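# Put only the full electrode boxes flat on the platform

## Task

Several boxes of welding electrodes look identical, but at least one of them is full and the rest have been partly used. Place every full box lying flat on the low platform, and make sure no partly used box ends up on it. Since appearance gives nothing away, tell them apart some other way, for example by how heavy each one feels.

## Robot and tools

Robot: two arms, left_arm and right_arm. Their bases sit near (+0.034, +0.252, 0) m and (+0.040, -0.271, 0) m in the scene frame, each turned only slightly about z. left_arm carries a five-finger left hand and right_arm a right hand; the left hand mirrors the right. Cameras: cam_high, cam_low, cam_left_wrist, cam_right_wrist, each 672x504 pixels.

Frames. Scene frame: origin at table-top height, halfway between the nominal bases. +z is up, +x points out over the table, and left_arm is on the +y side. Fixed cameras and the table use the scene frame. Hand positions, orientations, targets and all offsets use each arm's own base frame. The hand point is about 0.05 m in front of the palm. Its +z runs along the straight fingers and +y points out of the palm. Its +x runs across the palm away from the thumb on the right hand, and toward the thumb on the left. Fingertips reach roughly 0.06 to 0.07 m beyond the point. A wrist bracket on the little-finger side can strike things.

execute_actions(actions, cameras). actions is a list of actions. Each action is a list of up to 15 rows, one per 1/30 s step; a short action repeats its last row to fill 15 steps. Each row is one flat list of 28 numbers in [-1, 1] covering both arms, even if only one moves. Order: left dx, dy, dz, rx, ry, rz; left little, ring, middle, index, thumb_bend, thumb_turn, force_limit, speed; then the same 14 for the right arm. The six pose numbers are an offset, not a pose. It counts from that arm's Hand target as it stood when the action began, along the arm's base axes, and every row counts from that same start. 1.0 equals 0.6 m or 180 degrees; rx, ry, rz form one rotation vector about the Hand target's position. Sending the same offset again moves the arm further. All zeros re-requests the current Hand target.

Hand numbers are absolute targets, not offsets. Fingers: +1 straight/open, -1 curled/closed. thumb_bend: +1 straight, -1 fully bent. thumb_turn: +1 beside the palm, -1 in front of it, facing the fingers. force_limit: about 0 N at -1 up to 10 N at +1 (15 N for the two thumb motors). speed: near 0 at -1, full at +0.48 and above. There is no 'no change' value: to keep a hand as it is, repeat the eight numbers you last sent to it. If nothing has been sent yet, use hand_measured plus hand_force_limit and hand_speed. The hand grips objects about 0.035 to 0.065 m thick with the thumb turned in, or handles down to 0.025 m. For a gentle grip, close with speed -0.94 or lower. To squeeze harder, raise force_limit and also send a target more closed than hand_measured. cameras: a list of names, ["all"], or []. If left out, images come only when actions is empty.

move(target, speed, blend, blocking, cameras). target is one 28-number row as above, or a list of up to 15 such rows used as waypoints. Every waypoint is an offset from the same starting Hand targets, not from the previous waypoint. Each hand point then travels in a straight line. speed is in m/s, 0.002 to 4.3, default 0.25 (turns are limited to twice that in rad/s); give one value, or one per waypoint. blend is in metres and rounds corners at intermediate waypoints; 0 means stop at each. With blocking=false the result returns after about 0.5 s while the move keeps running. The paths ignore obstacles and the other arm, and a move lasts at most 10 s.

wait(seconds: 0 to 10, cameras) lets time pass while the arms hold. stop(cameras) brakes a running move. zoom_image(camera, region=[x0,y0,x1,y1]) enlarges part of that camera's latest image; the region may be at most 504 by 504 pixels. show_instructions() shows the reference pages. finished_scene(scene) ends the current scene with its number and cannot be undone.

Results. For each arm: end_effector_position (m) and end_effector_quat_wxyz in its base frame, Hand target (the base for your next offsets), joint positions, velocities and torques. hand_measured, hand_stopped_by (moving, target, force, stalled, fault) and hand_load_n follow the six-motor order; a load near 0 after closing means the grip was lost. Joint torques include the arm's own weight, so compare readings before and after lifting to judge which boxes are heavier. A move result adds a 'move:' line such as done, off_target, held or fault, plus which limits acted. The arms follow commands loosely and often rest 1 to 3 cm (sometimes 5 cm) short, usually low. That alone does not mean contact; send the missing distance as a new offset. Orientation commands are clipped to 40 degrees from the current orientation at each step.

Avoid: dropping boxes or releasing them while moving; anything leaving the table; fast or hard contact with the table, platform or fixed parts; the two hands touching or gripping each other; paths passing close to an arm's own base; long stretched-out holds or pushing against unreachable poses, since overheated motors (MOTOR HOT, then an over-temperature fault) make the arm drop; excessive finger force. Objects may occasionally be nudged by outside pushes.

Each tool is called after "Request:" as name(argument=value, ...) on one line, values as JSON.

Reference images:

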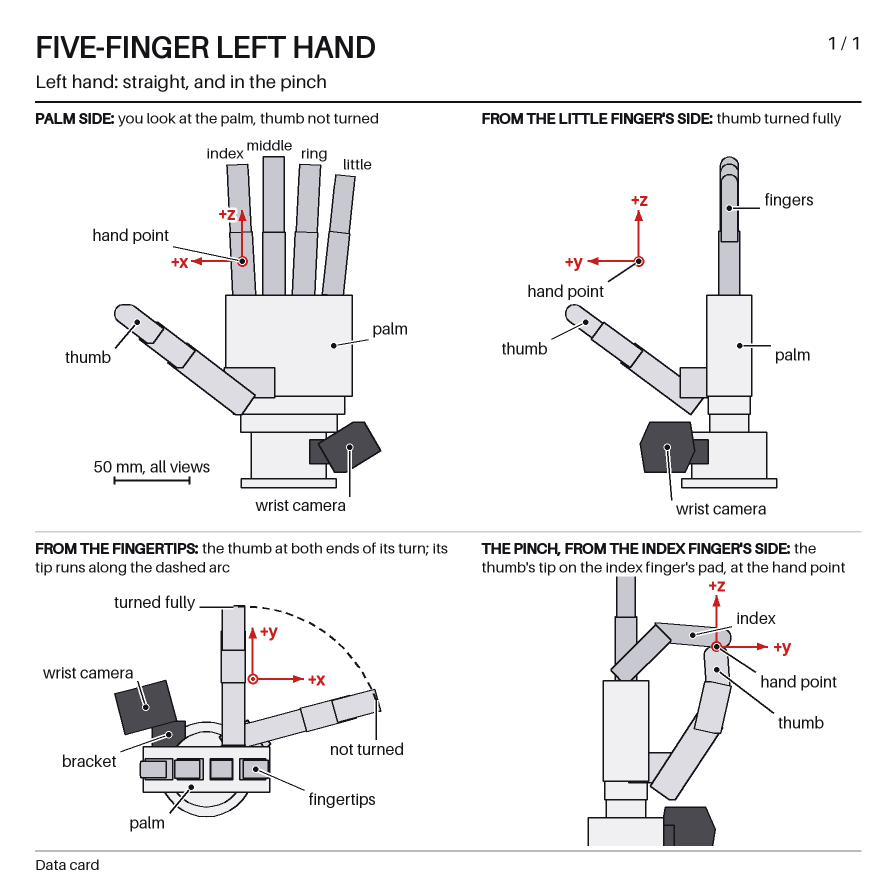

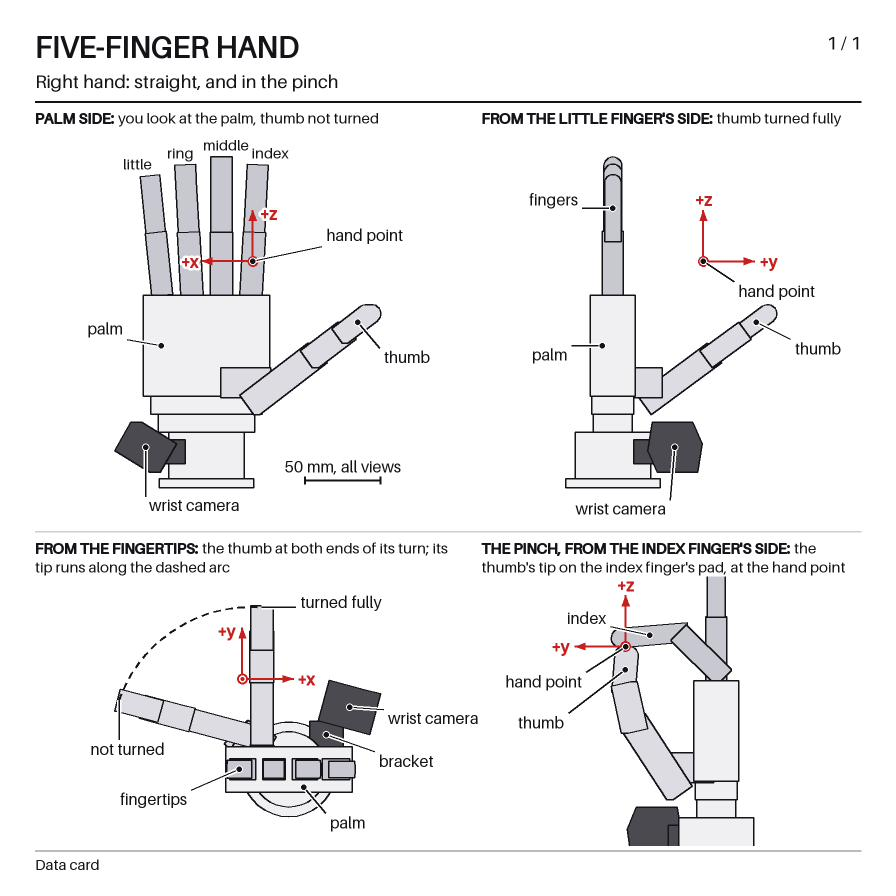

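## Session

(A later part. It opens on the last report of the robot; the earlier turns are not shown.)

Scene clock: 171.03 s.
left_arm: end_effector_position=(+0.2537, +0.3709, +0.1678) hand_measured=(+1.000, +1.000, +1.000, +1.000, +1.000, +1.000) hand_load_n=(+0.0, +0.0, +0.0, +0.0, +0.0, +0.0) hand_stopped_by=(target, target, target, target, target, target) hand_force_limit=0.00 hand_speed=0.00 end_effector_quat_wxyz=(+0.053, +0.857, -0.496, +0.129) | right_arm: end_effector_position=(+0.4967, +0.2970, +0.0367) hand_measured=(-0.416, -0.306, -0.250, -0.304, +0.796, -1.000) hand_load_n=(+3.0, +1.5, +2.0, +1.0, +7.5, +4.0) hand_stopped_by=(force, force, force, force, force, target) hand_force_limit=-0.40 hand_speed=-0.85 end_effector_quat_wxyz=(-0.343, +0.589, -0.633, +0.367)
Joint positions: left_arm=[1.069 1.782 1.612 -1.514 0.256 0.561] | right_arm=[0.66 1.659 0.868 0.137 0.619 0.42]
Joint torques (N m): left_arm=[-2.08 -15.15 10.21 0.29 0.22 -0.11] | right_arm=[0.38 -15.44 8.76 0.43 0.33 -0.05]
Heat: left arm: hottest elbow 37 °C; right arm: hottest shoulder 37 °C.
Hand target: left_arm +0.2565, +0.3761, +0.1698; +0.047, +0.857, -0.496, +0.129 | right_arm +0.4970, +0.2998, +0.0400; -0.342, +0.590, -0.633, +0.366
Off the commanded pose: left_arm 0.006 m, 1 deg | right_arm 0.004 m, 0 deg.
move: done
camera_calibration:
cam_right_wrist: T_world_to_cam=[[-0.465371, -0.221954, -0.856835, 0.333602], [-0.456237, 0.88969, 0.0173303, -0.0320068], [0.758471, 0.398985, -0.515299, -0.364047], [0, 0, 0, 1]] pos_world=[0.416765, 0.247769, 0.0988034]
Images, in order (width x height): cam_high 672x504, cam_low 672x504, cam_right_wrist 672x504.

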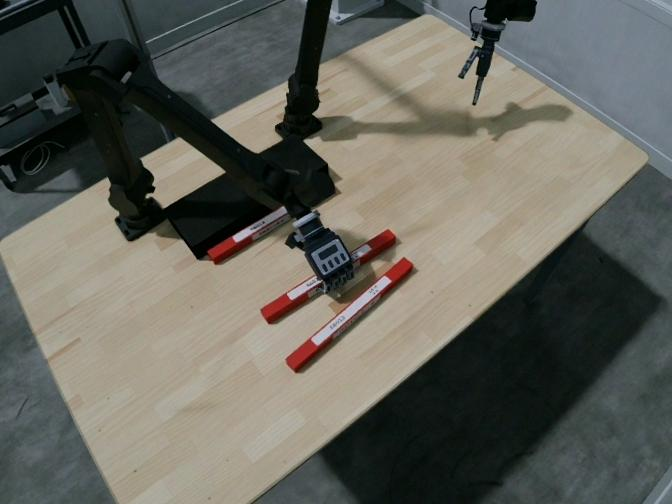

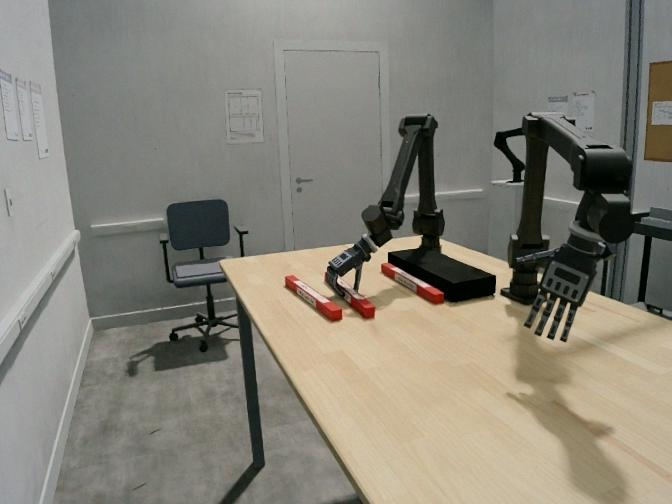

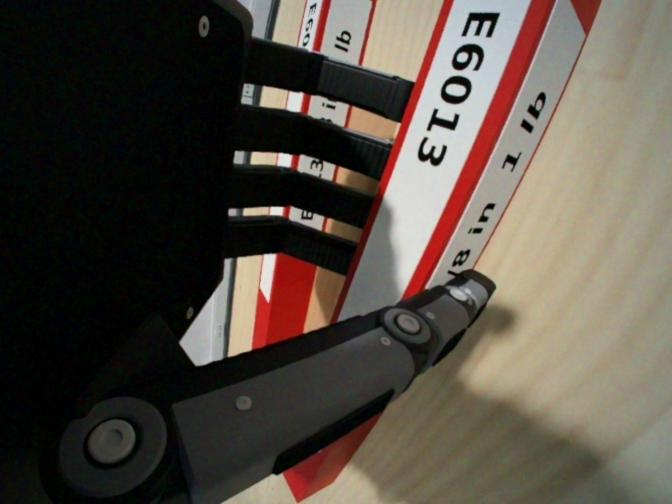

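Request:
move(target=[0,0,0,0,0,0,1,1,1,1,1,1,0,0, 0.0,0,0,0,0,0,-0.65,-0.65,-0.65,-0.65,-0.1,-1,-0.1,-0.85], speed=0.05)

Request:
move(target=[0,0,0,0,0,0,1,1,1,1,1,1,0,0, 0.0,0,0.1,0,0,0,-0.65,-0.65,-0.65,-0.65,-0.1,-1,-0.1,-0.85], cameras=["cam_low","cam_high","cam_right_wrist"], speed=0.1)

Scene clock: 176.90 s.
left_arm: end_effector_position=(+0.2537, +0.3709, +0.1678) hand_measured=(+1.000, +1.000, +1.000, +1.000, +1.000, +1.000) hand_load_n=(+0.0, +0.0, +0.0, +0.0, +0.0, +0.0) hand_stopped_by=(target, target, target, target, target, target) hand_force_limit=0.00 hand_speed=0.00 end_effector_quat_wxyz=(+0.053, +0.857, -0.496, +0.129) | right_arm: end_effector_position=(+0.4966, +0.2968, +0.0370) hand_measured=(-0.498, -0.344, -0.274, -0.344, +0.798, -1.000) hand_load_n=(+4.0, +1.0, +2.5, +3.5, +15.0, +5.0) hand_stopped_by=(force, force, force, force, force, target) hand_force_limit=-0.10 hand_speed=-0.85 end_effector_quat_wxyz=(-0.343, +0.589, -0.633, +0.367)
Joint positions: left_arm=[1.069 1.782 1.612 -1.514 0.256 0.561] | right_arm=[0.66 1.658 0.868 0.136 0.619 0.42]
Joint torques (N m): left_arm=[-2.02 -15.09 10.21 0.31 0.22 -0.11] | right_arm=[0.32 -15.38 8.75 0.47 0.32 -0.06]
Heat: left arm: hottest elbow 37 °C; right arm: hottest shoulder 37 °C.
Hand target: left_arm +0.2565, +0.3761, +0.1698; +0.047, +0.857, -0.496, +0.129 | right_arm +0.4970, +0.2997, +0.0399; -0.342, +0.590, -0.633, +0.366
Off the commanded pose: left_arm 0.006 m, 1 deg | right_arm 0.004 m, 0 deg.
move: done

Scene clock: 178.07 s.
left_arm: end_effector_position=(+0.2537, +0.3709, +0.1678) hand_measured=(+1.000, +1.000, +1.000, +1.000, +1.000, +1.000) hand_load_n=(+0.0, +0.0, +0.0, +0.0, +0.0, +0.0) hand_stopped_by=(target, target, target, target, target, target) hand_force_limit=0.00 hand_speed=0.00 end_effector_quat_wxyz=(+0.053, +0.857, -0.496, +0.129) | right_arm: end_effector_position=(+0.4709, +0.2783, +0.0476) hand_measured=(-0.498, -0.344, -0.274, -0.344, +0.798, -1.000) hand_load_n=(+1.5, +0.5, +3.5, +3.5, +15.5, +5.5) hand_stopped_by=(force, force, force, force, force, target) hand_force_limit=-0.10 hand_speed=-0.85 end_effector_quat_wxyz=(-0.296, +0.615, -0.637, +0.359)
Joint positions: left_arm=[1.069 1.782 1.612 -1.514 0.256 0.561] | right_arm=[0.66 1.576 0.868 -0.058 0.614 0.427]
Joint torques (N m): left_arm=[-2.08 -15.15 10.21 0.29 0.22 -0.12] | right_arm=[0.32 -17.9 14.06 1.09 0.6 -0.11]
Heat: left arm: hottest elbow 37 °C; right arm: hottest shoulder 37 °C.
Hand target: left_arm +0.2565, +0.3761, +0.1698; +0.047, +0.857, -0.496, +0.129 | right_arm +0.4971, +0.2998, +0.1000; -0.342, +0.590, -0.633, +0.366
Off the commanded pose: left_arm 0.006 m, 1 deg | right_arm 0.062 m, 6 deg.
move: off_target (right_arm)
camera_calibration:
cam_right_wrist: T_world_to_cam=[[-0.539996, -0.272593, -0.796303, 0.373119], [-0.455326, 0.890316, 0.00399382, -0.0274139], [0.707872, 0.364734, -0.604885, -0.293829], [0, 0, 0, 1]] pos_world=[0.396993, 0.233286, 0.119493]
Images, in order (width x height): cam_high 672x504, cam_low 672x504, cam_right_wrist 672x504.

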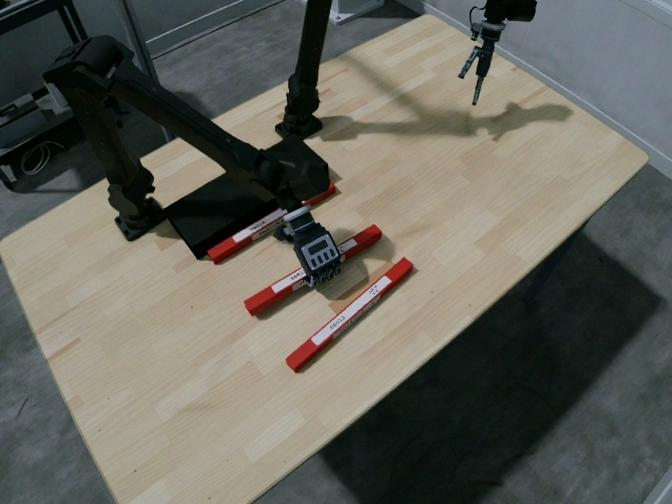

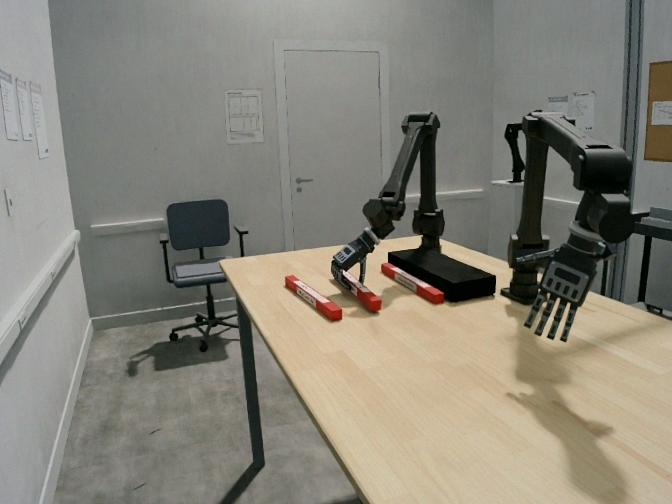

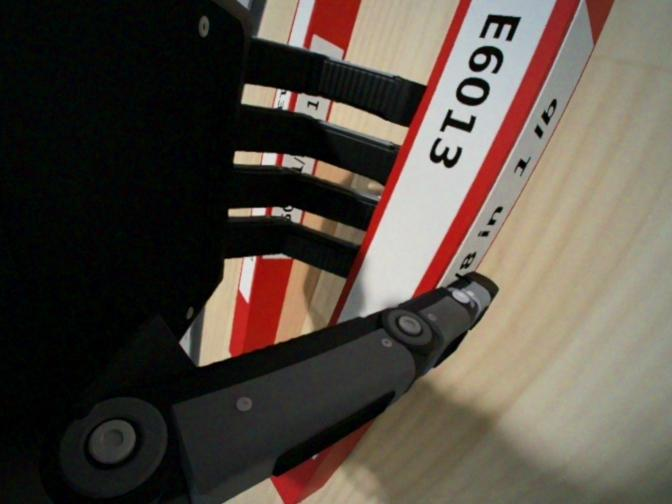

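Request:
move(target=[0,0,0,0,0,0,1,1,1,1,1,1,0,0, 0.0,0,0.05,0,0,0,-0.65,-0.65,-0.65,-0.65,-0.1,-1,-0.1,-0.85], cameras=["cam_low","cam_high"], speed=0.1)

Scene clock: 182.30 s.
left_arm: end_effector_position=(+0.2537, +0.3709, +0.1678) hand_measured=(+1.000, +1.000, +1.000, +1.000, +1.000, +1.000) hand_load_n=(+0.0, -0.5, +0.0, +0.0, +0.0, +0.0) hand_stopped_by=(target, target, target, target, target, target) hand_force_limit=0.00 hand_speed=0.00 end_effector_quat_wxyz=(+0.053, +0.857, -0.496, +0.129) | right_arm: end_effector_position=(+0.4695, +0.2772, +0.0731) hand_measured=(-0.498, -0.344, -0.274, -0.344, +0.798, -1.000) hand_load_n=(+1.5, +0.5, +3.5, +4.0, +15.5, +5.5) hand_stopped_by=(force, force, force, force, force, target) hand_force_limit=-0.10 hand_speed=-0.85 end_effector_quat_wxyz=(-0.293, +0.617, -0.637, +0.359)
Joint positions: left_arm=[1.069 1.782 1.612 -1.514 0.256 0.561] | right_arm=[0.66 1.526 0.897 -0.145 0.614 0.427]
Joint torques (N m): left_arm=[-2.14 -15.15 10.21 0.31 0.22 -0.11] | right_arm=[0.32 -17.44 15.38 1.06 0.6 -0.11]
Heat: left arm: hottest elbow 37 °C; right arm: hottest shoulder 37 °C.
Hand target: left_arm +0.2565, +0.3761, +0.1698; +0.047, +0.857, -0.496, +0.129 | right_arm +0.4970, +0.2997, +0.1298; -0.341, +0.590, -0.633, +0.366
Off the commanded pose: left_arm 0.006 m, 1 deg | right_arm 0.067 m, 6 deg.
move: off_target (right_arm)
Images, in order (width x height): cam_high 672x504, cam_low 672x504.

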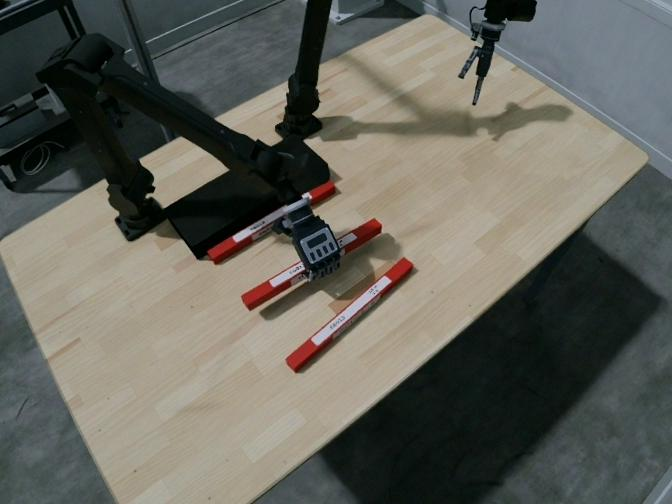

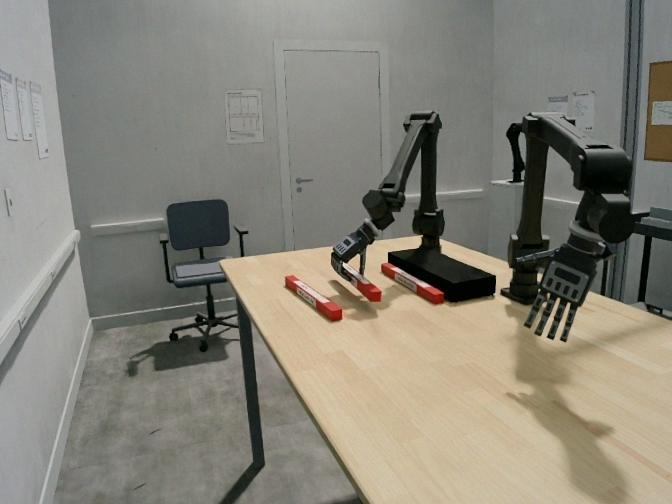

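Request:
move(target=[0,0,0,0,0,0,1,1,1,1,1,1,0,0, -0.078,0,0.117,0,0,0,-0.65,-0.65,-0.65,-0.65,-0.1,-1,-0.1,-0.85], cameras=["cam_right_wrist"], speed=0.1)

Request:
move(target=[0,0,0,0,0,0,1,1,1,1,1,1,0,0, 0,0,0.08,0,0,0,-0.65,-0.65,-0.65,-0.65,-0.1,-1,-0.1,-0.85], speed=0.1)

Request:
move(target=[0,0,0,0,0,0,1,1,1,1,1,1,0,0, 0,0,-0.08,0,0,0,-0.65,-0.65,-0.65,-0.65,-0.1,-1,-0.1,-0.85], speed=0.1)

Scene clock: 188.90 s.
left_arm: end_effector_position=(+0.2537, +0.3709, +0.1678) hand_measured=(+1.000, +1.000, +1.000, +1.000, +1.000, +1.000) hand_load_n=(+0.0, +0.0, +0.0, +0.0, +0.0, +0.0) hand_stopped_by=(target, target, target, target, target, target) hand_force_limit=0.00 hand_speed=0.00 end_effector_quat_wxyz=(+0.053, +0.857, -0.496, +0.129) | right_arm: end_effector_position=(+0.4278, +0.2767, +0.1406) hand_measured=(-0.498, -0.344, -0.274, -0.344, +0.798, -1.000) hand_load_n=(+1.5, +0.5, +3.5, +3.5, +15.0, +5.5) hand_stopped_by=(force, force, force, force, force, target) hand_force_limit=-0.10 hand_speed=-0.85 end_effector_quat_wxyz=(-0.289, +0.621, -0.632, +0.363)
Joint positions: left_arm=[1.069 1.782 1.612 -1.514 0.256 0.561] | right_arm=[0.726 1.348 0.921 -0.38 0.664 0.469]
Joint torques (N m): left_arm=[-2.02 -15.03 10.19 0.27 0.22 -0.11] | right_arm=[0.62 -14.92 17.07 0.99 0.78 0.01]
Heat: left arm: hottest elbow 37 °C; right arm: hottest shoulder 37 °C.
Hand target: left_arm +0.2565, +0.3761, +0.1698; +0.047, +0.857, -0.496, +0.129 | right_arm +0.4502, +0.2999, +0.2004; -0.342, +0.590, -0.633, +0.366
Off the commanded pose: left_arm 0.006 m, 1 deg | right_arm 0.068 m, 7 deg.
move: off_target (right_arm)
camera_calibration:
cam_right_wrist: T_world_to_cam=[[-0.542427, -0.291171, -0.788031, 0.4285], [-0.460904, 0.887386, -0.0106267, -0.0406655], [0.702382, 0.357442, -0.615544, -0.200587], [0, 0, 0, 1]] pos_world=[0.354576, 0.232551, 0.213769]
Images, in order (width x height): cam_right_wrist 672x504.

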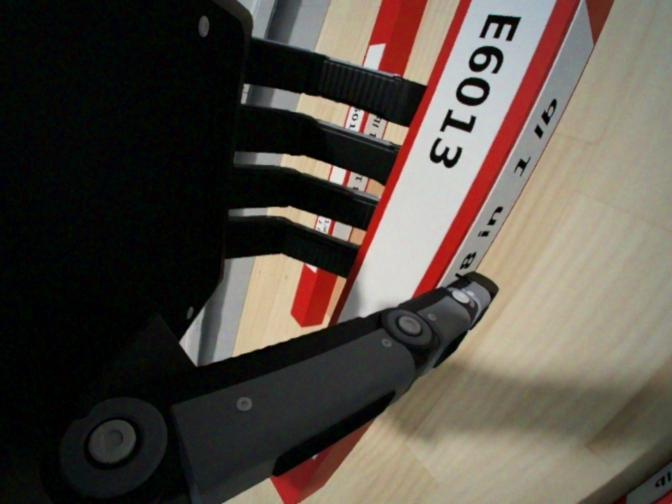

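Scene clock: 189.93 s.
left_arm: end_effector_position=(+0.2537, +0.3709, +0.1678) hand_measured=(+1.000, +1.000, +1.000, +1.000, +1.000, +1.000) hand_load_n=(+0.0, +0.0, +0.0, +0.0, +0.0, +0.0) hand_stopped_by=(target, target, target, target, target, target) hand_force_limit=0.00 hand_speed=0.00 end_effector_quat_wxyz=(+0.053, +0.857, -0.496, +0.129) | right_arm: end_effector_position=(+0.4327, +0.2810, +0.1889) hand_measured=(-0.498, -0.344, -0.274, -0.344, +0.798, -1.000) hand_load_n=(+1.5, +0.5, +3.0, +4.0, +15.0, +5.5) hand_stopped_by=(force, force, force, force, force, target) hand_force_limit=-0.10 hand_speed=-0.85 end_effector_quat_wxyz=(-0.291, +0.619, -0.632, +0.363)
Joint positions: left_arm=[1.069 1.782 1.612 -1.514 0.256 0.561] | right_arm=[0.726 1.316 1.024 -0.512 0.665 0.47]
Joint torques (N m): left_arm=[-2.08 -15.03 10.18 0.28 0.22 -0.11] | right_arm=[0.56 -14.8 17.32 0.98 0.75 -0.01]
Heat: left arm: hottest elbow 37 °C; right arm: hottest shoulder 37 °C.
Hand target: left_arm +0.2565, +0.3761, +0.1698; +0.047, +0.857, -0.496, +0.129 | right_arm +0.4502, +0.2999, +0.2482; -0.342, +0.590, -0.633, +0.366
Off the commanded pose: left_arm 0.006 m, 1 deg | right_arm 0.065 m, 7 deg.
move: off_target (right_arm)

Scene clock: 191.03 s.
left_arm: end_effector_position=(+0.2537, +0.3709, +0.1678) hand_measured=(+1.000, +1.000, +1.000, +1.000, +1.000, +1.000) hand_load_n=(+0.0, +0.0, +0.0, +0.0, -0.5, +0.0) hand_stopped_by=(target, target, target, target, target, target) hand_force_limit=0.00 hand_speed=0.00 end_effector_quat_wxyz=(+0.053, +0.857, -0.496, +0.129) | right_arm: end_effector_position=(+0.4401, +0.2874, +0.1672) hand_measured=(-0.498, -0.344, -0.274, -0.344, +0.798, -1.000) hand_load_n=(+2.0, +0.5, +3.5, +3.5, +15.5, +5.5) hand_stopped_by=(force, force, force, force, force, target) hand_force_limit=-0.10 hand_speed=-0.85 end_effector_quat_wxyz=(-0.303, +0.613, -0.633, +0.364)
Joint positions: left_arm=[1.069 1.782 1.612 -1.514 0.256 0.561] | right_arm=[0.726 1.35 0.984 -0.411 0.665 0.471]
Joint torques (N m): left_arm=[-2.02 -15.15 10.22 0.31 0.22 -0.11] | right_arm=[0.56 -14.68 12.3 2.15 0.72 -0.01]
Heat: left arm: hottest elbow 37 °C; right arm: hottest shoulder 37 °C.
Hand target: left_arm +0.2565, +0.3761, +0.1698; +0.047, +0.857, -0.496, +0.129 | right_arm +0.4502, +0.2998, +0.2002; -0.342, +0.590, -0.633, +0.366
Off the commanded pose: left_arm 0.006 m, 1 deg | right_arm 0.037 m, 5 deg.
move: off_target (right_arm)

Request:
move(target=[0,0,0,0,0,0,1,1,1,1,1,1,0,0, 0.0,0,-0.19,0,0,0,-0.65,-0.65,-0.65,-0.65,-0.1,-1,-0.1,-0.85], cameras=["cam_low","cam_right_wrist"], speed=0.1)

Request:
zoom_image(camera="cam_low", region=[310, 250, 410, 325])

Scene clock: 197.33 s.
left_arm: end_effector_position=(+0.2537, +0.3709, +0.1678) hand_measured=(+1.000, +1.000, +1.000, +1.000, +1.000, +1.000) hand_load_n=(+0.0, +0.0, +0.0, +0.0, +0.0, +0.0) hand_stopped_by=(target, target, target, target, target, target) hand_force_limit=0.00 hand_speed=0.00 end_effector_quat_wxyz=(+0.053, +0.857, -0.496, +0.129) | right_arm: end_effector_position=(+0.4376, +0.2852, +0.0580) hand_measured=(-0.498, -0.344, -0.274, -0.344, +0.798, -1.000) hand_load_n=(+1.5, +0.5, +3.0, +3.5, +15.0, +6.0) hand_stopped_by=(force, force, force, force, force, target) hand_force_limit=-0.10 hand_speed=-0.85 end_effector_quat_wxyz=(-0.306, +0.611, -0.633, +0.364)
Joint positions: left_arm=[1.069 1.782 1.612 -1.514 0.256 0.561] | right_arm=[0.726 1.503 0.807 -0.075 0.665 0.471]
Joint torques (N m): left_arm=[-2.08 -15.09 10.22 0.29 0.22 -0.11] | right_arm=[0.56 -15.27 10.22 2.17 0.71 -0.01]
Heat: left arm: hottest elbow 37 °C; right arm: hottest shoulder 37 °C.
Hand target: left_arm +0.2565, +0.3761, +0.1698; +0.047, +0.857, -0.496, +0.129 | right_arm +0.4502, +0.2998, +0.0862; -0.342, +0.590, -0.633, +0.366
Off the commanded pose: left_arm 0.006 m, 1 deg | right_arm 0.034 m, 5 deg.
move: off_target (right_arm)
camera_calibration:
cam_right_wrist: T_world_to_cam=[[-0.520264, -0.269798, -0.810268, 0.356617], [-0.459042, 0.888414, -0.00107224, -0.0462745], [0.720143, 0.37139, -0.586058, -0.274908], [0, 0, 0, 1]] pos_world=[0.362266, 0.239423, 0.127794]
Images, in order (width x height): cam_low 672x504, cam_right_wrist 672x504.

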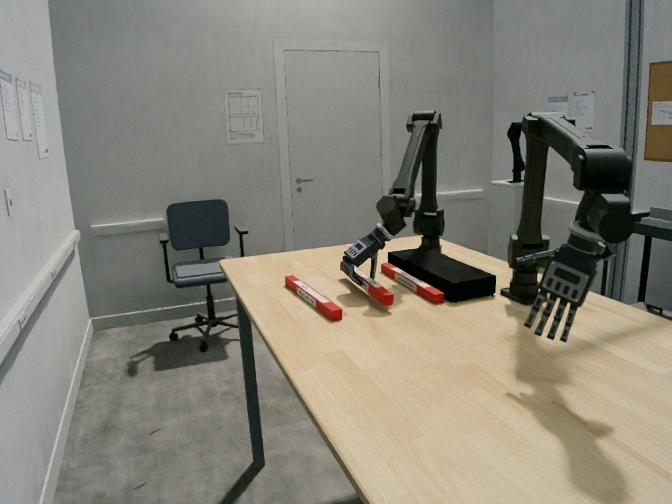

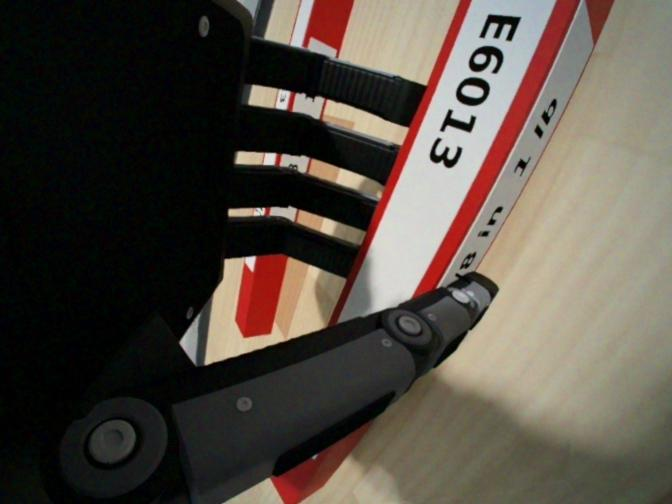

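Scaled by 5.040 from the camera's 672x504 image, which has a finer 960x720 frame.

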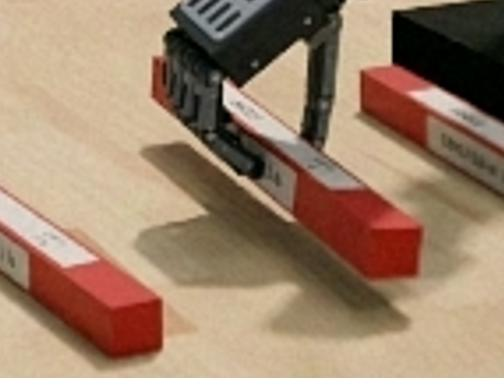

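Request:
move(target=[0,0,0,0,0,0,1,1,1,1,1,1,0,0, 0.0,0,-0.035,0,0,0,-0.65,-0.65,-0.65,-0.65,-0.1,-1,-0.1,-0.85], cameras=["cam_low"], speed=0.05)

Request:
zoom_image(camera="cam_low", region=[310, 250, 410, 325])

Scene clock: 201.77 s.
left_arm: end_effector_position=(+0.2537, +0.3709, +0.1678) hand_measured=(+1.000, +1.000, +1.000, +1.000, +1.000, +1.000) hand_load_n=(+0.5, +0.0, +0.0, +0.0, -0.5, +0.0) hand_stopped_by=(target, target, target, target, target, target) hand_force_limit=0.00 hand_speed=0.00 end_effector_quat_wxyz=(+0.053, +0.857, -0.496, +0.129) | right_arm: end_effector_position=(+0.4382, +0.2857, +0.0403) hand_measured=(-0.498, -0.344, -0.274, -0.344, +0.798, -1.000) hand_load_n=(+1.5, +0.5, +3.0, +4.0, +15.0, +5.5) hand_stopped_by=(force, force, force, force, force, target) hand_force_limit=-0.10 hand_speed=-0.85 end_effector_quat_wxyz=(-0.309, +0.610, -0.633, +0.364)
Joint positions: left_arm=[1.069 1.782 1.612 -1.514 0.256 0.561] | right_arm=[0.726 1.541 0.786 -0.01 0.665 0.471]
Joint torques (N m): left_arm=[-2.2 -15.03 10.22 0.29 0.22 -0.12] | right_arm=[0.5 -15.21 9.61 2.19 0.72 -0.02]
Heat: left arm: hottest elbow 37 °C; right arm: hottest shoulder 37 °C.
Hand target: left_arm +0.2565, +0.3761, +0.1698; +0.047, +0.857, -0.496, +0.129 | right_arm +0.4502, +0.2999, +0.0653; -0.342, +0.590, -0.633, +0.366
Off the commanded pose: left_arm 0.006 m, 1 deg | right_arm 0.031 m, 4 deg.
move: off_target (right_arm)
Images, in order (width x height): cam_low 672x504.

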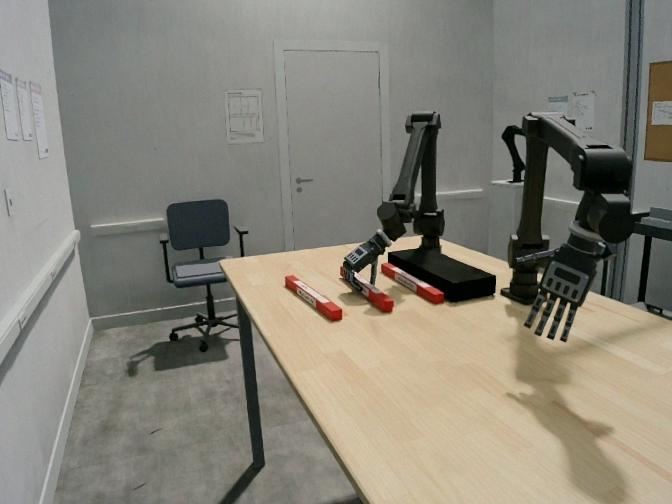

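Scaled by 5.040 from the camera's 672x504 image, which has a finer 960x720 frame.

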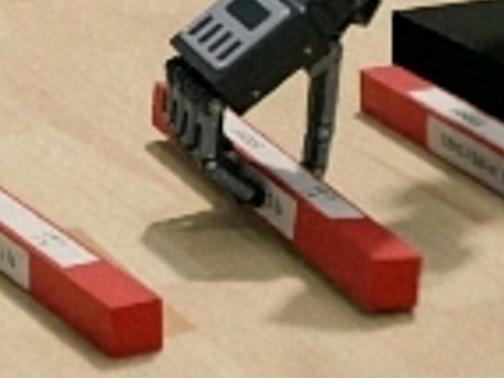

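Request:
move(target=[0,0,0,0,0,0,1,1,1,1,1,1,0,0, 0.0,0,-0.015,0,0,0,-0.65,-0.65,-0.65,-0.65,-0.1,-1,-0.1,-0.85], cameras=["cam_low"], speed=0.05)

Request:
zoom_image(camera="cam_low", region=[310, 250, 410, 325])

Scene clock: 205.60 s.
left_arm: end_effector_position=(+0.2537, +0.3709, +0.1678) hand_measured=(+1.000, +1.000, +1.000, +1.000, +1.000, +1.000) hand_load_n=(+0.0, +0.0, +0.0, +0.0, +0.0, +0.0) hand_stopped_by=(target, target, target, target, target, target) hand_force_limit=0.00 hand_speed=0.00 end_effector_quat_wxyz=(+0.053, +0.857, -0.496, +0.129) | right_arm: end_effector_position=(+0.4401, +0.2874, +0.0359) hand_measured=(-0.498, -0.344, -0.274, -0.344, +0.798, -1.000) hand_load_n=(+1.5, +1.0, +3.5, +3.5, +15.5, +5.5) hand_stopped_by=(force, force, force, force, force, target) hand_force_limit=-0.10 hand_speed=-0.85 end_effector_quat_wxyz=(-0.313, +0.606, -0.634, +0.364)
Joint positions: left_arm=[1.069 1.782 1.612 -1.514 0.256 0.561] | right_arm=[0.726 1.555 0.781 0.02 0.666 0.473]
Joint torques (N m): left_arm=[-2.08 -15.15 10.21 0.28 0.22 -0.12] | right_arm=[0.62 -14.8 9.18 2.14 0.71 -0.02]
Heat: left arm: hottest elbow 37 °C; right arm: hottest shoulder 37 °C.
Hand target: left_arm +0.2565, +0.3761, +0.1698; +0.047, +0.857, -0.496, +0.129 | right_arm +0.4502, +0.2998, +0.0562; -0.342, +0.590, -0.633, +0.366
Off the commanded pose: left_arm 0.006 m, 1 deg | right_arm 0.026 m, 4 deg.
move: off_target (right_arm)
Images, in order (width x height): cam_low 672x504.

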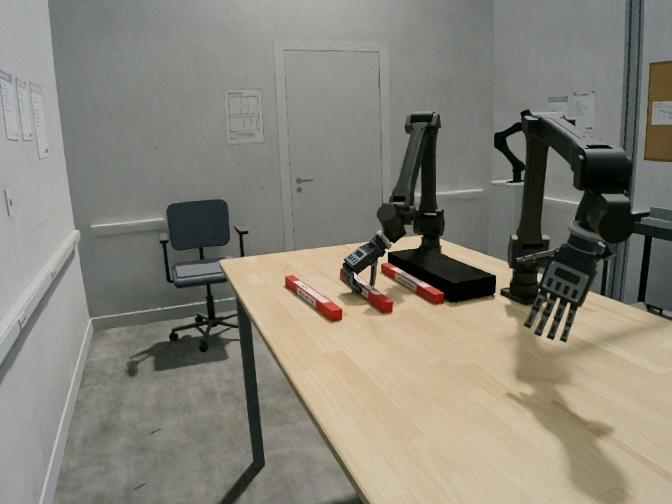

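Scaled by 5.040 from the camera's 672x504 image, which has a finer 960x720 frame.

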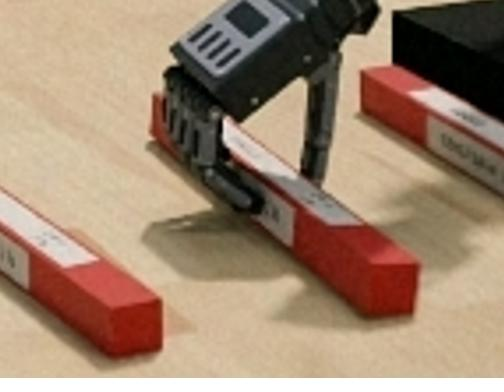

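Request:
move(target=[0,0,0,0,0,0,1,1,1,1,1,1,0,0, 0.0,0,0,0,0,0,0.0,0.0,0.0,0.0,0.8,-1,-0.1,-0.85], speed=0.05)

Request:
move(target=[0,0,0,0,0,0,1,1,1,1,1,1,0,0, -0.01,0,0,0,0,0,0.5,0.5,0.5,0.5,1,-1,-0.1,0], speed=0.05)

Request:
move(target=[0,0,0,0,0,0,1,1,1,1,1,1,0,0, 0,0,0.24,0,0,0,0.5,0.5,0.5,0.5,1,-1,-0.1,0], speed=0.1)

Request:
move(target=[0,0,0,0,0,0,1,1,1,1,1,1,0,0, 0.01,0,0.08,0,0,0,0.5,0.5,0.5,0.5,1,-1,-0.1,0], speed=0.1)

Request:
move(target=[0,0,0,0,0,0,1,1,1,1,1,1,0,0, 0,0,-0.08,0,0,0,0.5,0.5,0.5,0.5,1,-1,-0.1,0], speed=0.1, cameras=["all"])

Scene clock: 210.83 s.
left_arm: end_effector_position=(+0.2537, +0.3709, +0.1678) hand_measured=(+1.000, +1.000, +1.000, +1.000, +1.000, +1.000) hand_load_n=(+0.0, +0.0, +0.0, +0.0, +0.0, +0.0) hand_stopped_by=(target, target, target, target, target, target) hand_force_limit=0.00 hand_speed=0.00 end_effector_quat_wxyz=(+0.053, +0.857, -0.496, +0.129) | right_arm: end_effector_position=(+0.4416, +0.2879, +0.0375) hand_measured=(+0.000, +0.000, +0.000, +0.000, +0.802, -1.000) hand_load_n=(+0.0, +0.0, +0.0, +0.0, +1.5, +0.0) hand_stopped_by=(target, target, target, target, force, target) hand_force_limit=-0.10 hand_speed=-0.85 end_effector_quat_wxyz=(-0.316, +0.604, -0.634, +0.366)
Joint positions: left_arm=[1.069 1.782 1.612 -1.514 0.256 0.561] | right_arm=[0.726 1.555 0.781 0.028 0.67 0.473]
Joint torques (N m): left_arm=[-2.02 -15.03 10.21 0.29 0.22 -0.11] | right_arm=[0.5 -14.74 9.21 1.89 0.53 -0.03]
Heat: left arm: hottest elbow 37 °C; right arm: hottest shoulder 37 °C.
Hand target: left_arm +0.2565, +0.3761, +0.1698; +0.047, +0.857, -0.496, +0.129 | right_arm +0.4502, +0.2998, +0.0563; -0.342, +0.590, -0.633, +0.366
Off the commanded pose: left_arm 0.006 m, 1 deg | right_arm 0.024 m, 3 deg.
move: off_target (right_arm)

Scene clock: 211.57 s.
left_arm: end_effector_position=(+0.2537, +0.3709, +0.1678) hand_measured=(+1.000, +1.000, +1.000, +1.000, +1.000, +1.000) hand_load_n=(+0.0, +0.0, +0.0, +0.0, +0.0, +0.0) hand_stopped_by=(target, target, target, target, target, target) hand_force_limit=0.00 hand_speed=0.00 end_effector_quat_wxyz=(+0.053, +0.857, -0.496, +0.129) | right_arm: end_effector_position=(+0.4414, +0.2911, +0.0436) hand_measured=(+0.500, +0.500, +0.500, +0.500, +1.000, -1.000) hand_load_n=(+0.0, -0.5, +0.0, +0.0, +0.0, +0.0) hand_stopped_by=(target, target, target, target, target, target) hand_force_limit=-0.10 hand_speed=0.00 end_effector_quat_wxyz=(-0.323, +0.600, -0.633, +0.368)
Joint positions: left_arm=[1.069 1.782 1.612 -1.514 0.256 0.561] | right_arm=[0.734 1.545 0.781 0.032 0.678 0.476]
Joint torques (N m): left_arm=[-2.08 -15.15 10.22 0.25 0.22 -0.11] | right_arm=[0.67 -14.62 8.32 1.62 0.48 0.01]
Heat: left arm: hottest elbow 37 °C; right arm: hottest shoulder 37 °C.
Hand target: left_arm +0.2565, +0.3761, +0.1698; +0.047, +0.857, -0.496, +0.129 | right_arm +0.4443, +0.2997, +0.0562; -0.342, +0.590, -0.633, +0.366
Off the commanded pose: left_arm 0.006 m, 1 deg | right_arm 0.016 m, 2 deg.
move: off_target (right_arm)

Scene clock: 213.53 s.
left_arm: end_effector_position=(+0.2537, +0.3709, +0.1678) hand_measured=(+1.000, +1.000, +1.000, +1.000, +1.000, +1.000) hand_load_n=(+0.0, +0.0, +0.0, +0.0, +0.0, +0.0) hand_stopped_by=(target, target, target, target, target, target) hand_force_limit=0.00 hand_speed=0.00 end_effector_quat_wxyz=(+0.053, +0.857, -0.496, +0.129) | right_arm: end_effector_position=(+0.4355, +0.2860, +0.1727) hand_measured=(+0.500, +0.500, +0.500, +0.500, +1.000, -1.000) hand_load_n=(+0.0, +0.0, +0.0, +0.0, +0.0, +0.0) hand_stopped_by=(target, target, target, target, target, target) hand_force_limit=-0.10 hand_speed=0.00 end_effector_quat_wxyz=(-0.319, +0.602, -0.633, +0.368)
Joint positions: left_arm=[1.069 1.782 1.612 -1.514 0.256 0.561] | right_arm=[0.734 1.319 0.952 -0.374 0.679 0.476]
Joint torques (N m): left_arm=[-2.14 -15.09 10.21 0.29 0.22 -0.11] | right_arm=[0.67 -12.51 14.37 0.65 0.46 0.01]
Heat: left arm: hottest elbow 37 °C; right arm: hottest shoulder 37 °C.
Hand target: left_arm +0.2565, +0.3761, +0.1698; +0.047, +0.857, -0.496, +0.129 | right_arm +0.4442, +0.2999, +0.2002; -0.342, +0.590, -0.633, +0.366
Off the commanded pose: left_arm 0.006 m, 1 deg | right_arm 0.032 m, 3 deg.
move: off_target (right_arm)

Scene clock: 214.53 s.
left_arm: end_effector_position=(+0.2537, +0.3709, +0.1678) hand_measured=(+1.000, +1.000, +1.000, +1.000, +1.000, +1.000) hand_load_n=(+0.0, +0.0, +0.0, +0.0, +0.0, +0.0) hand_stopped_by=(target, target, target, target, target, target) hand_force_limit=0.00 hand_speed=0.00 end_effector_quat_wxyz=(+0.053, +0.857, -0.496, +0.129) | right_arm: end_effector_position=(+0.4411, +0.2920, +0.2210) hand_measured=(+0.500, +0.500, +0.500, +0.500, +1.000, -1.000) hand_load_n=(+0.0, +0.0, +0.0, -0.5, +0.0, +0.0) hand_stopped_by=(target, target, target, target, target, target) hand_force_limit=-0.10 hand_speed=0.00 end_effector_quat_wxyz=(-0.323, +0.601, -0.633, +0.366)
Joint positions: left_arm=[1.069 1.782 1.612 -1.514 0.256 0.561] | right_arm=[0.734 1.297 1.062 -0.499 0.675 0.476]
Joint torques (N m): left_arm=[-2.02 -15.03 10.21 0.29 0.22 -0.11] | right_arm=[-0.03 -12.45 14.72 0.64 0.32 -0.06]
Heat: left arm: hottest elbow 37 °C; right arm: hottest shoulder 37 °C.
Hand target: left_arm +0.2565, +0.3761, +0.1698; +0.047, +0.857, -0.496, +0.129 | right_arm +0.4502, +0.2998, +0.2482; -0.342, +0.590, -0.633, +0.366
Off the commanded pose: left_arm 0.006 m, 1 deg | right_arm 0.030 m, 2 deg.
move: off_target (right_arm)

Scene clock: 215.53 s.
left_arm: end_effector_position=(+0.2537, +0.3709, +0.1678) hand_measured=(+1.000, +1.000, +1.000, +1.000, +1.000, +1.000) hand_load_n=(+0.0, +0.0, +0.0, +0.0, +0.0, +0.0) hand_stopped_by=(target, target, target, target, target, target) hand_force_limit=0.00 hand_speed=0.00 end_effector_quat_wxyz=(+0.053, +0.857, -0.496, +0.129) | right_arm: end_effector_position=(+0.4466, +0.2970, +0.1978) hand_measured=(+0.500, +0.500, +0.500, +0.500, +1.000, -1.000) hand_load_n=(+0.0, +0.0, +0.0, +0.0, +0.0, +0.0) hand_stopped_by=(target, target, target, target, target, target) hand_force_limit=-0.10 hand_speed=0.00 end_effector_quat_wxyz=(-0.334, +0.595, -0.633, +0.367)
Joint positions: left_arm=[1.069 1.782 1.612 -1.514 0.256 0.561] | right_arm=[0.734 1.324 1.011 -0.395 0.675 0.476]
Joint torques (N m): left_arm=[-2.08 -15.09 10.22 0.29 0.22 -0.11] | right_arm=[-0.03 -11.93 10.37 1.72 0.33 -0.06]
Heat: left arm: hottest elbow 37 °C; right arm: hottest shoulder 37 °C.
Hand target: left_arm +0.2565, +0.3761, +0.1698; +0.047, +0.857, -0.496, +0.129 | right_arm +0.4502, +0.2998, +0.2002; -0.342, +0.590, -0.633, +0.366
Off the commanded pose: left_arm 0.006 m, 1 deg | right_arm 0.005 m, 1 deg.
move: done
camera_calibration:
cam_right_wrist: T_world_to_cam=[[-0.477918, -0.235205, -0.846329, 0.455708], [-0.458593, 0.888565, 0.0120225, -0.0553596], [0.749191, 0.393866, -0.532525, -0.234008], [0, 0, 0, 1]] pos_world=[0.36772, 0.248543, 0.261729]

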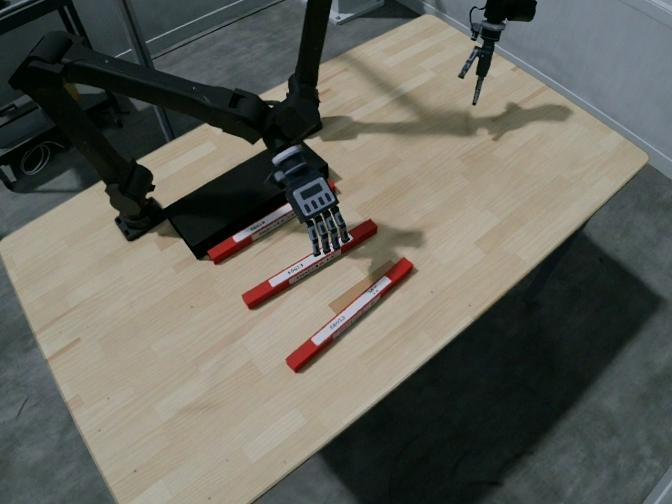

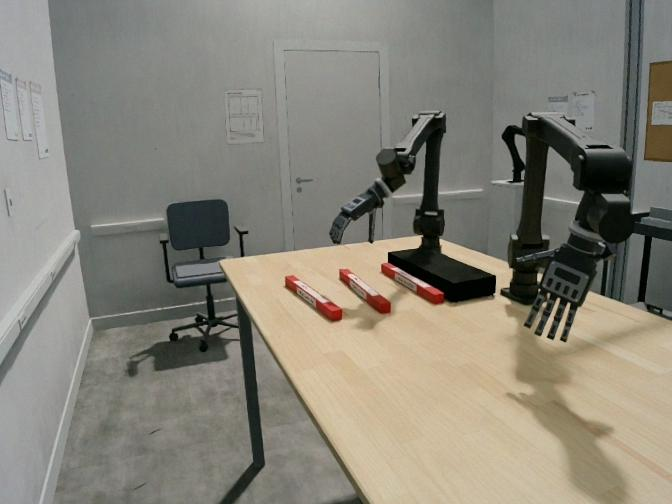

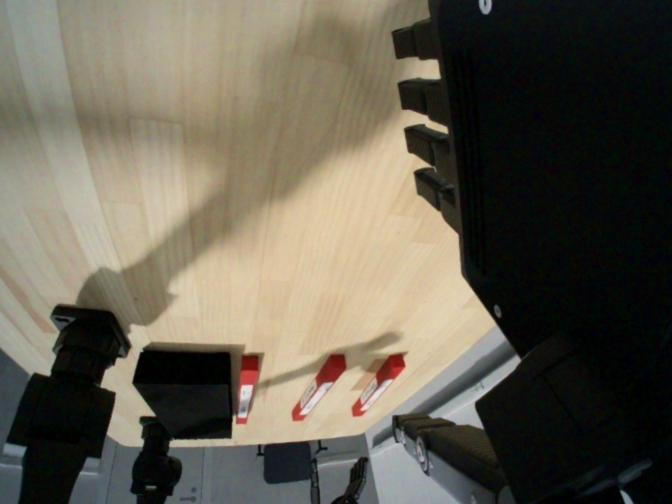

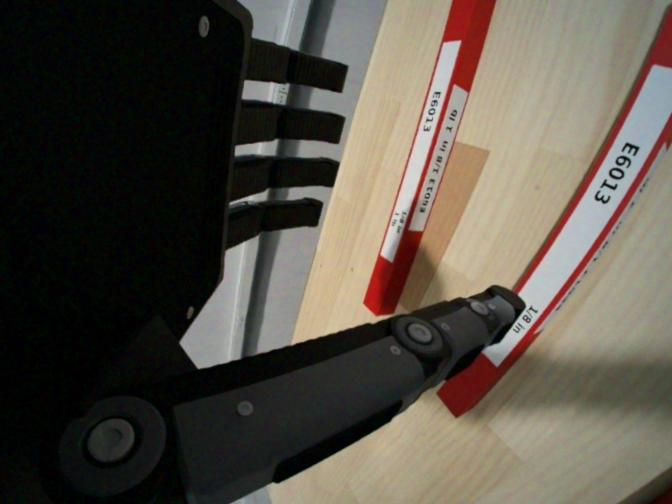

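Request:
zoom_image(camera="cam_right_wrist", region=[340, 0, 540, 330])

Scaled by 1.527 from the camera's 672x504 image, which has a finer 960x720 frame.

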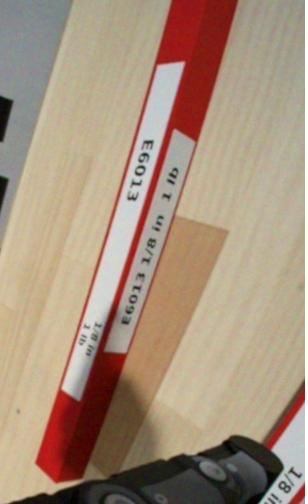

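Request:
move(target=[0,0,0,0,0,0,1,1,1,1,1,1,0,0, 0.258,-0.033,-0.133,0,0,0.03,0.4,0.4,0.4,0.4,0.8,-1,-0.1,0], speed=0.15, cameras=["cam_low","cam_right_wrist"])

Scene clock: 233.97 s.
left_arm: end_effector_position=(+0.2537, +0.3709, +0.1678) hand_measured=(+1.000, +1.000, +1.000, +1.000, +1.000, +1.000) hand_load_n=(+0.0, +0.0, +0.0, +0.0, +0.0, +0.0) hand_stopped_by=(target, target, target, target, target, target) hand_force_limit=0.00 hand_speed=0.00 end_effector_quat_wxyz=(+0.053, +0.857, -0.496, +0.129) | right_arm: end_effector_position=(+0.5830, +0.2699, +0.0936) hand_measured=(+0.400, +0.400, +0.400, +0.400, +0.800, -1.000) hand_load_n=(+0.0, +0.0, +0.0, +0.0, +0.0, +0.0) hand_stopped_by=(target, target, target, target, target, target) hand_force_limit=-0.10 hand_speed=0.00 end_effector_quat_wxyz=(-0.333, +0.632, -0.612, +0.340)
Joint positions: left_arm=[1.069 1.782 1.612 -1.514 0.256 0.561] | right_arm=[0.487 1.682 1.117 -0.071 0.397 0.252]
Joint torques (N m): left_arm=[-2.08 -15.09 10.25 0.31 0.23 -0.11] | right_arm=[-0.15 -17.26 13.74 1.85 0.15 -0.15]
Heat: left arm: hottest elbow 37 °C; right arm: hottest shoulder 37 °C.
Hand target: left_arm +0.2565, +0.3761, +0.1698; +0.047, +0.857, -0.496, +0.129 | right_arm +0.6050, +0.2800, +0.1204; -0.359, +0.620, -0.604, +0.350
Off the commanded pose: left_arm 0.006 m, 1 deg | right_arm 0.036 m, 4 deg.
move: off_target (right_arm)
camera_calibration:
cam_right_wrist: T_world_to_cam=[[-0.493825, -0.284717, -0.821628, 0.446744], [-0.534589, 0.844628, 0.028618, 0.0872275], [0.685822, 0.453366, -0.569305, -0.35665], [0, 0, 0, 1]] pos_world=[0.511843, 0.215214, 0.161519]
Images, in order (width x height): cam_low 672x504, cam_right_wrist 672x504.

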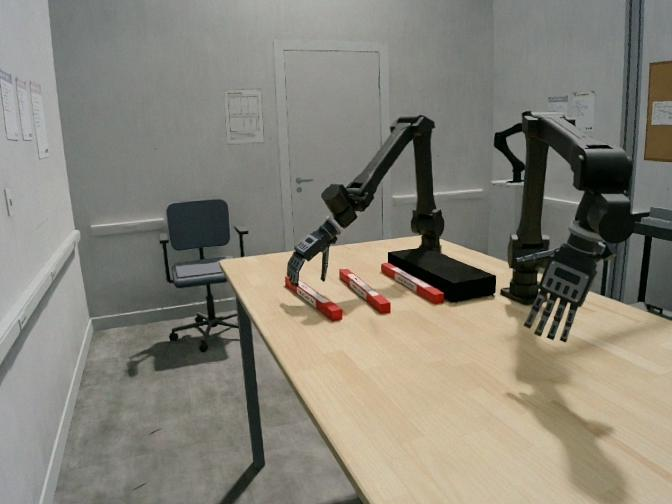

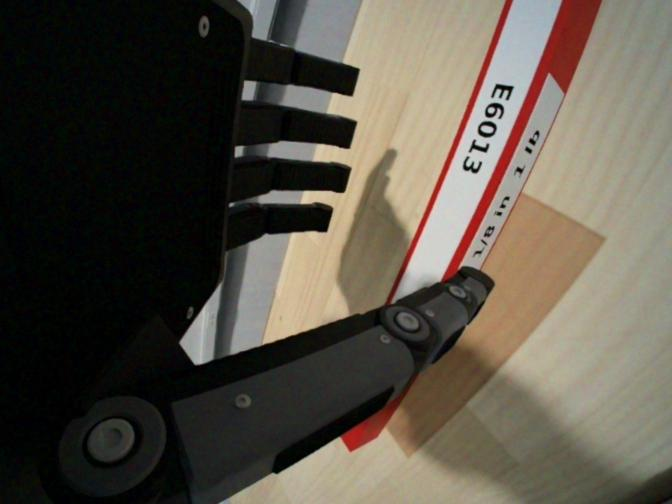

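Request:
move(target=[0,0,0,0,0,0,1,1,1,1,1,1,0,0, 0.015,0.01,-0.083,0,0,0,0.4,0.4,0.4,0.4,0.8,-1,-0.1,0], speed=0.1, cameras=["cam_low","cam_right_wrist"])

Request:
zoom_image(camera="cam_right_wrist", region=[310, 0, 610, 330])

Scene clock: 238.00 s.
left_arm: end_effector_position=(+0.2537, +0.3709, +0.1678) hand_measured=(+1.000, +1.000, +1.000, +1.000, +1.000, +1.000) hand_load_n=(+0.0, +0.0, +0.0, +0.0, +0.0, +0.0) hand_stopped_by=(target, target, target, target, target, target) hand_force_limit=0.00 hand_speed=0.00 end_effector_quat_wxyz=(+0.053, +0.857, -0.496, +0.129) | right_arm: end_effector_position=(+0.5983, +0.2779, +0.0519) hand_measured=(+0.400, +0.400, +0.400, +0.400, +0.800, -1.000) hand_load_n=(+0.0, +0.0, +0.0, +0.0, +0.0, +0.0) hand_stopped_by=(target, target, target, target, target, target) hand_force_limit=-0.10 hand_speed=0.00 end_effector_quat_wxyz=(-0.339, +0.629, -0.611, +0.342)
Joint positions: left_arm=[1.069 1.782 1.612 -1.514 0.256 0.561] | right_arm=[0.487 1.783 1.117 0.045 0.397 0.251]
Joint torques (N m): left_arm=[-2.2 -15.15 10.22 0.31 0.22 -0.12] | right_arm=[0.03 -18.37 11.62 1.88 0.21 -0.14]
Heat: left arm: hottest elbow 37 °C; right arm: hottest shoulder 37 °C.
Hand target: left_arm +0.2565, +0.3761, +0.1698; +0.047, +0.857, -0.496, +0.129 | right_arm +0.6140, +0.2860, +0.0705; -0.359, +0.620, -0.604, +0.350
Off the commanded pose: left_arm 0.006 m, 1 deg | right_arm 0.026 m, 3 deg.
move: off_target (right_arm)
camera_calibration:
cam_right_wrist: T_world_to_cam=[[-0.483197, -0.279528, -0.829689, 0.414887], [-0.535123, 0.844337, 0.0271834, 0.0902575], [0.692939, 0.457121, -0.557563, -0.400484], [0, 0, 0, 1]] pos_world=[0.526282, 0.222834, 0.118479]
Images, in order (width x height): cam_low 672x504, cam_right_wrist 672x504.

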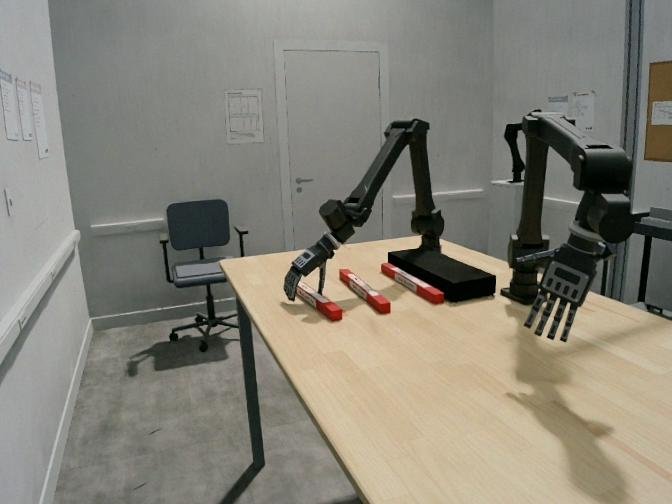

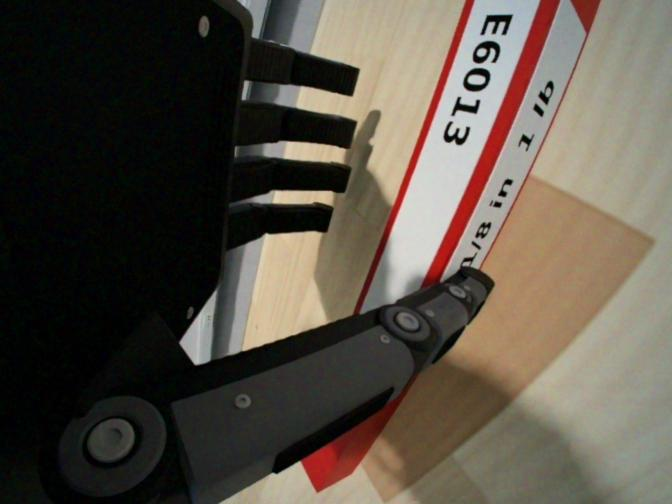

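Scaled by 1.527 from the camera's 672x504 image, which has a finer 960x720 frame.

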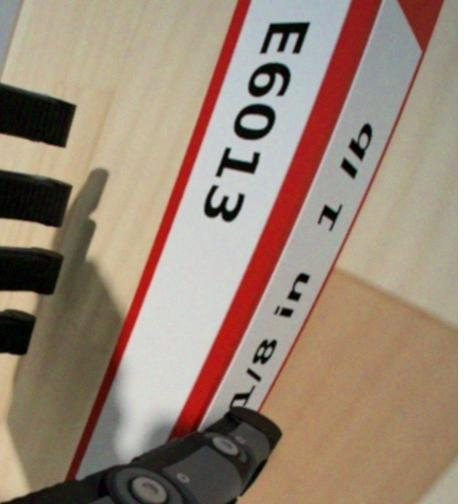

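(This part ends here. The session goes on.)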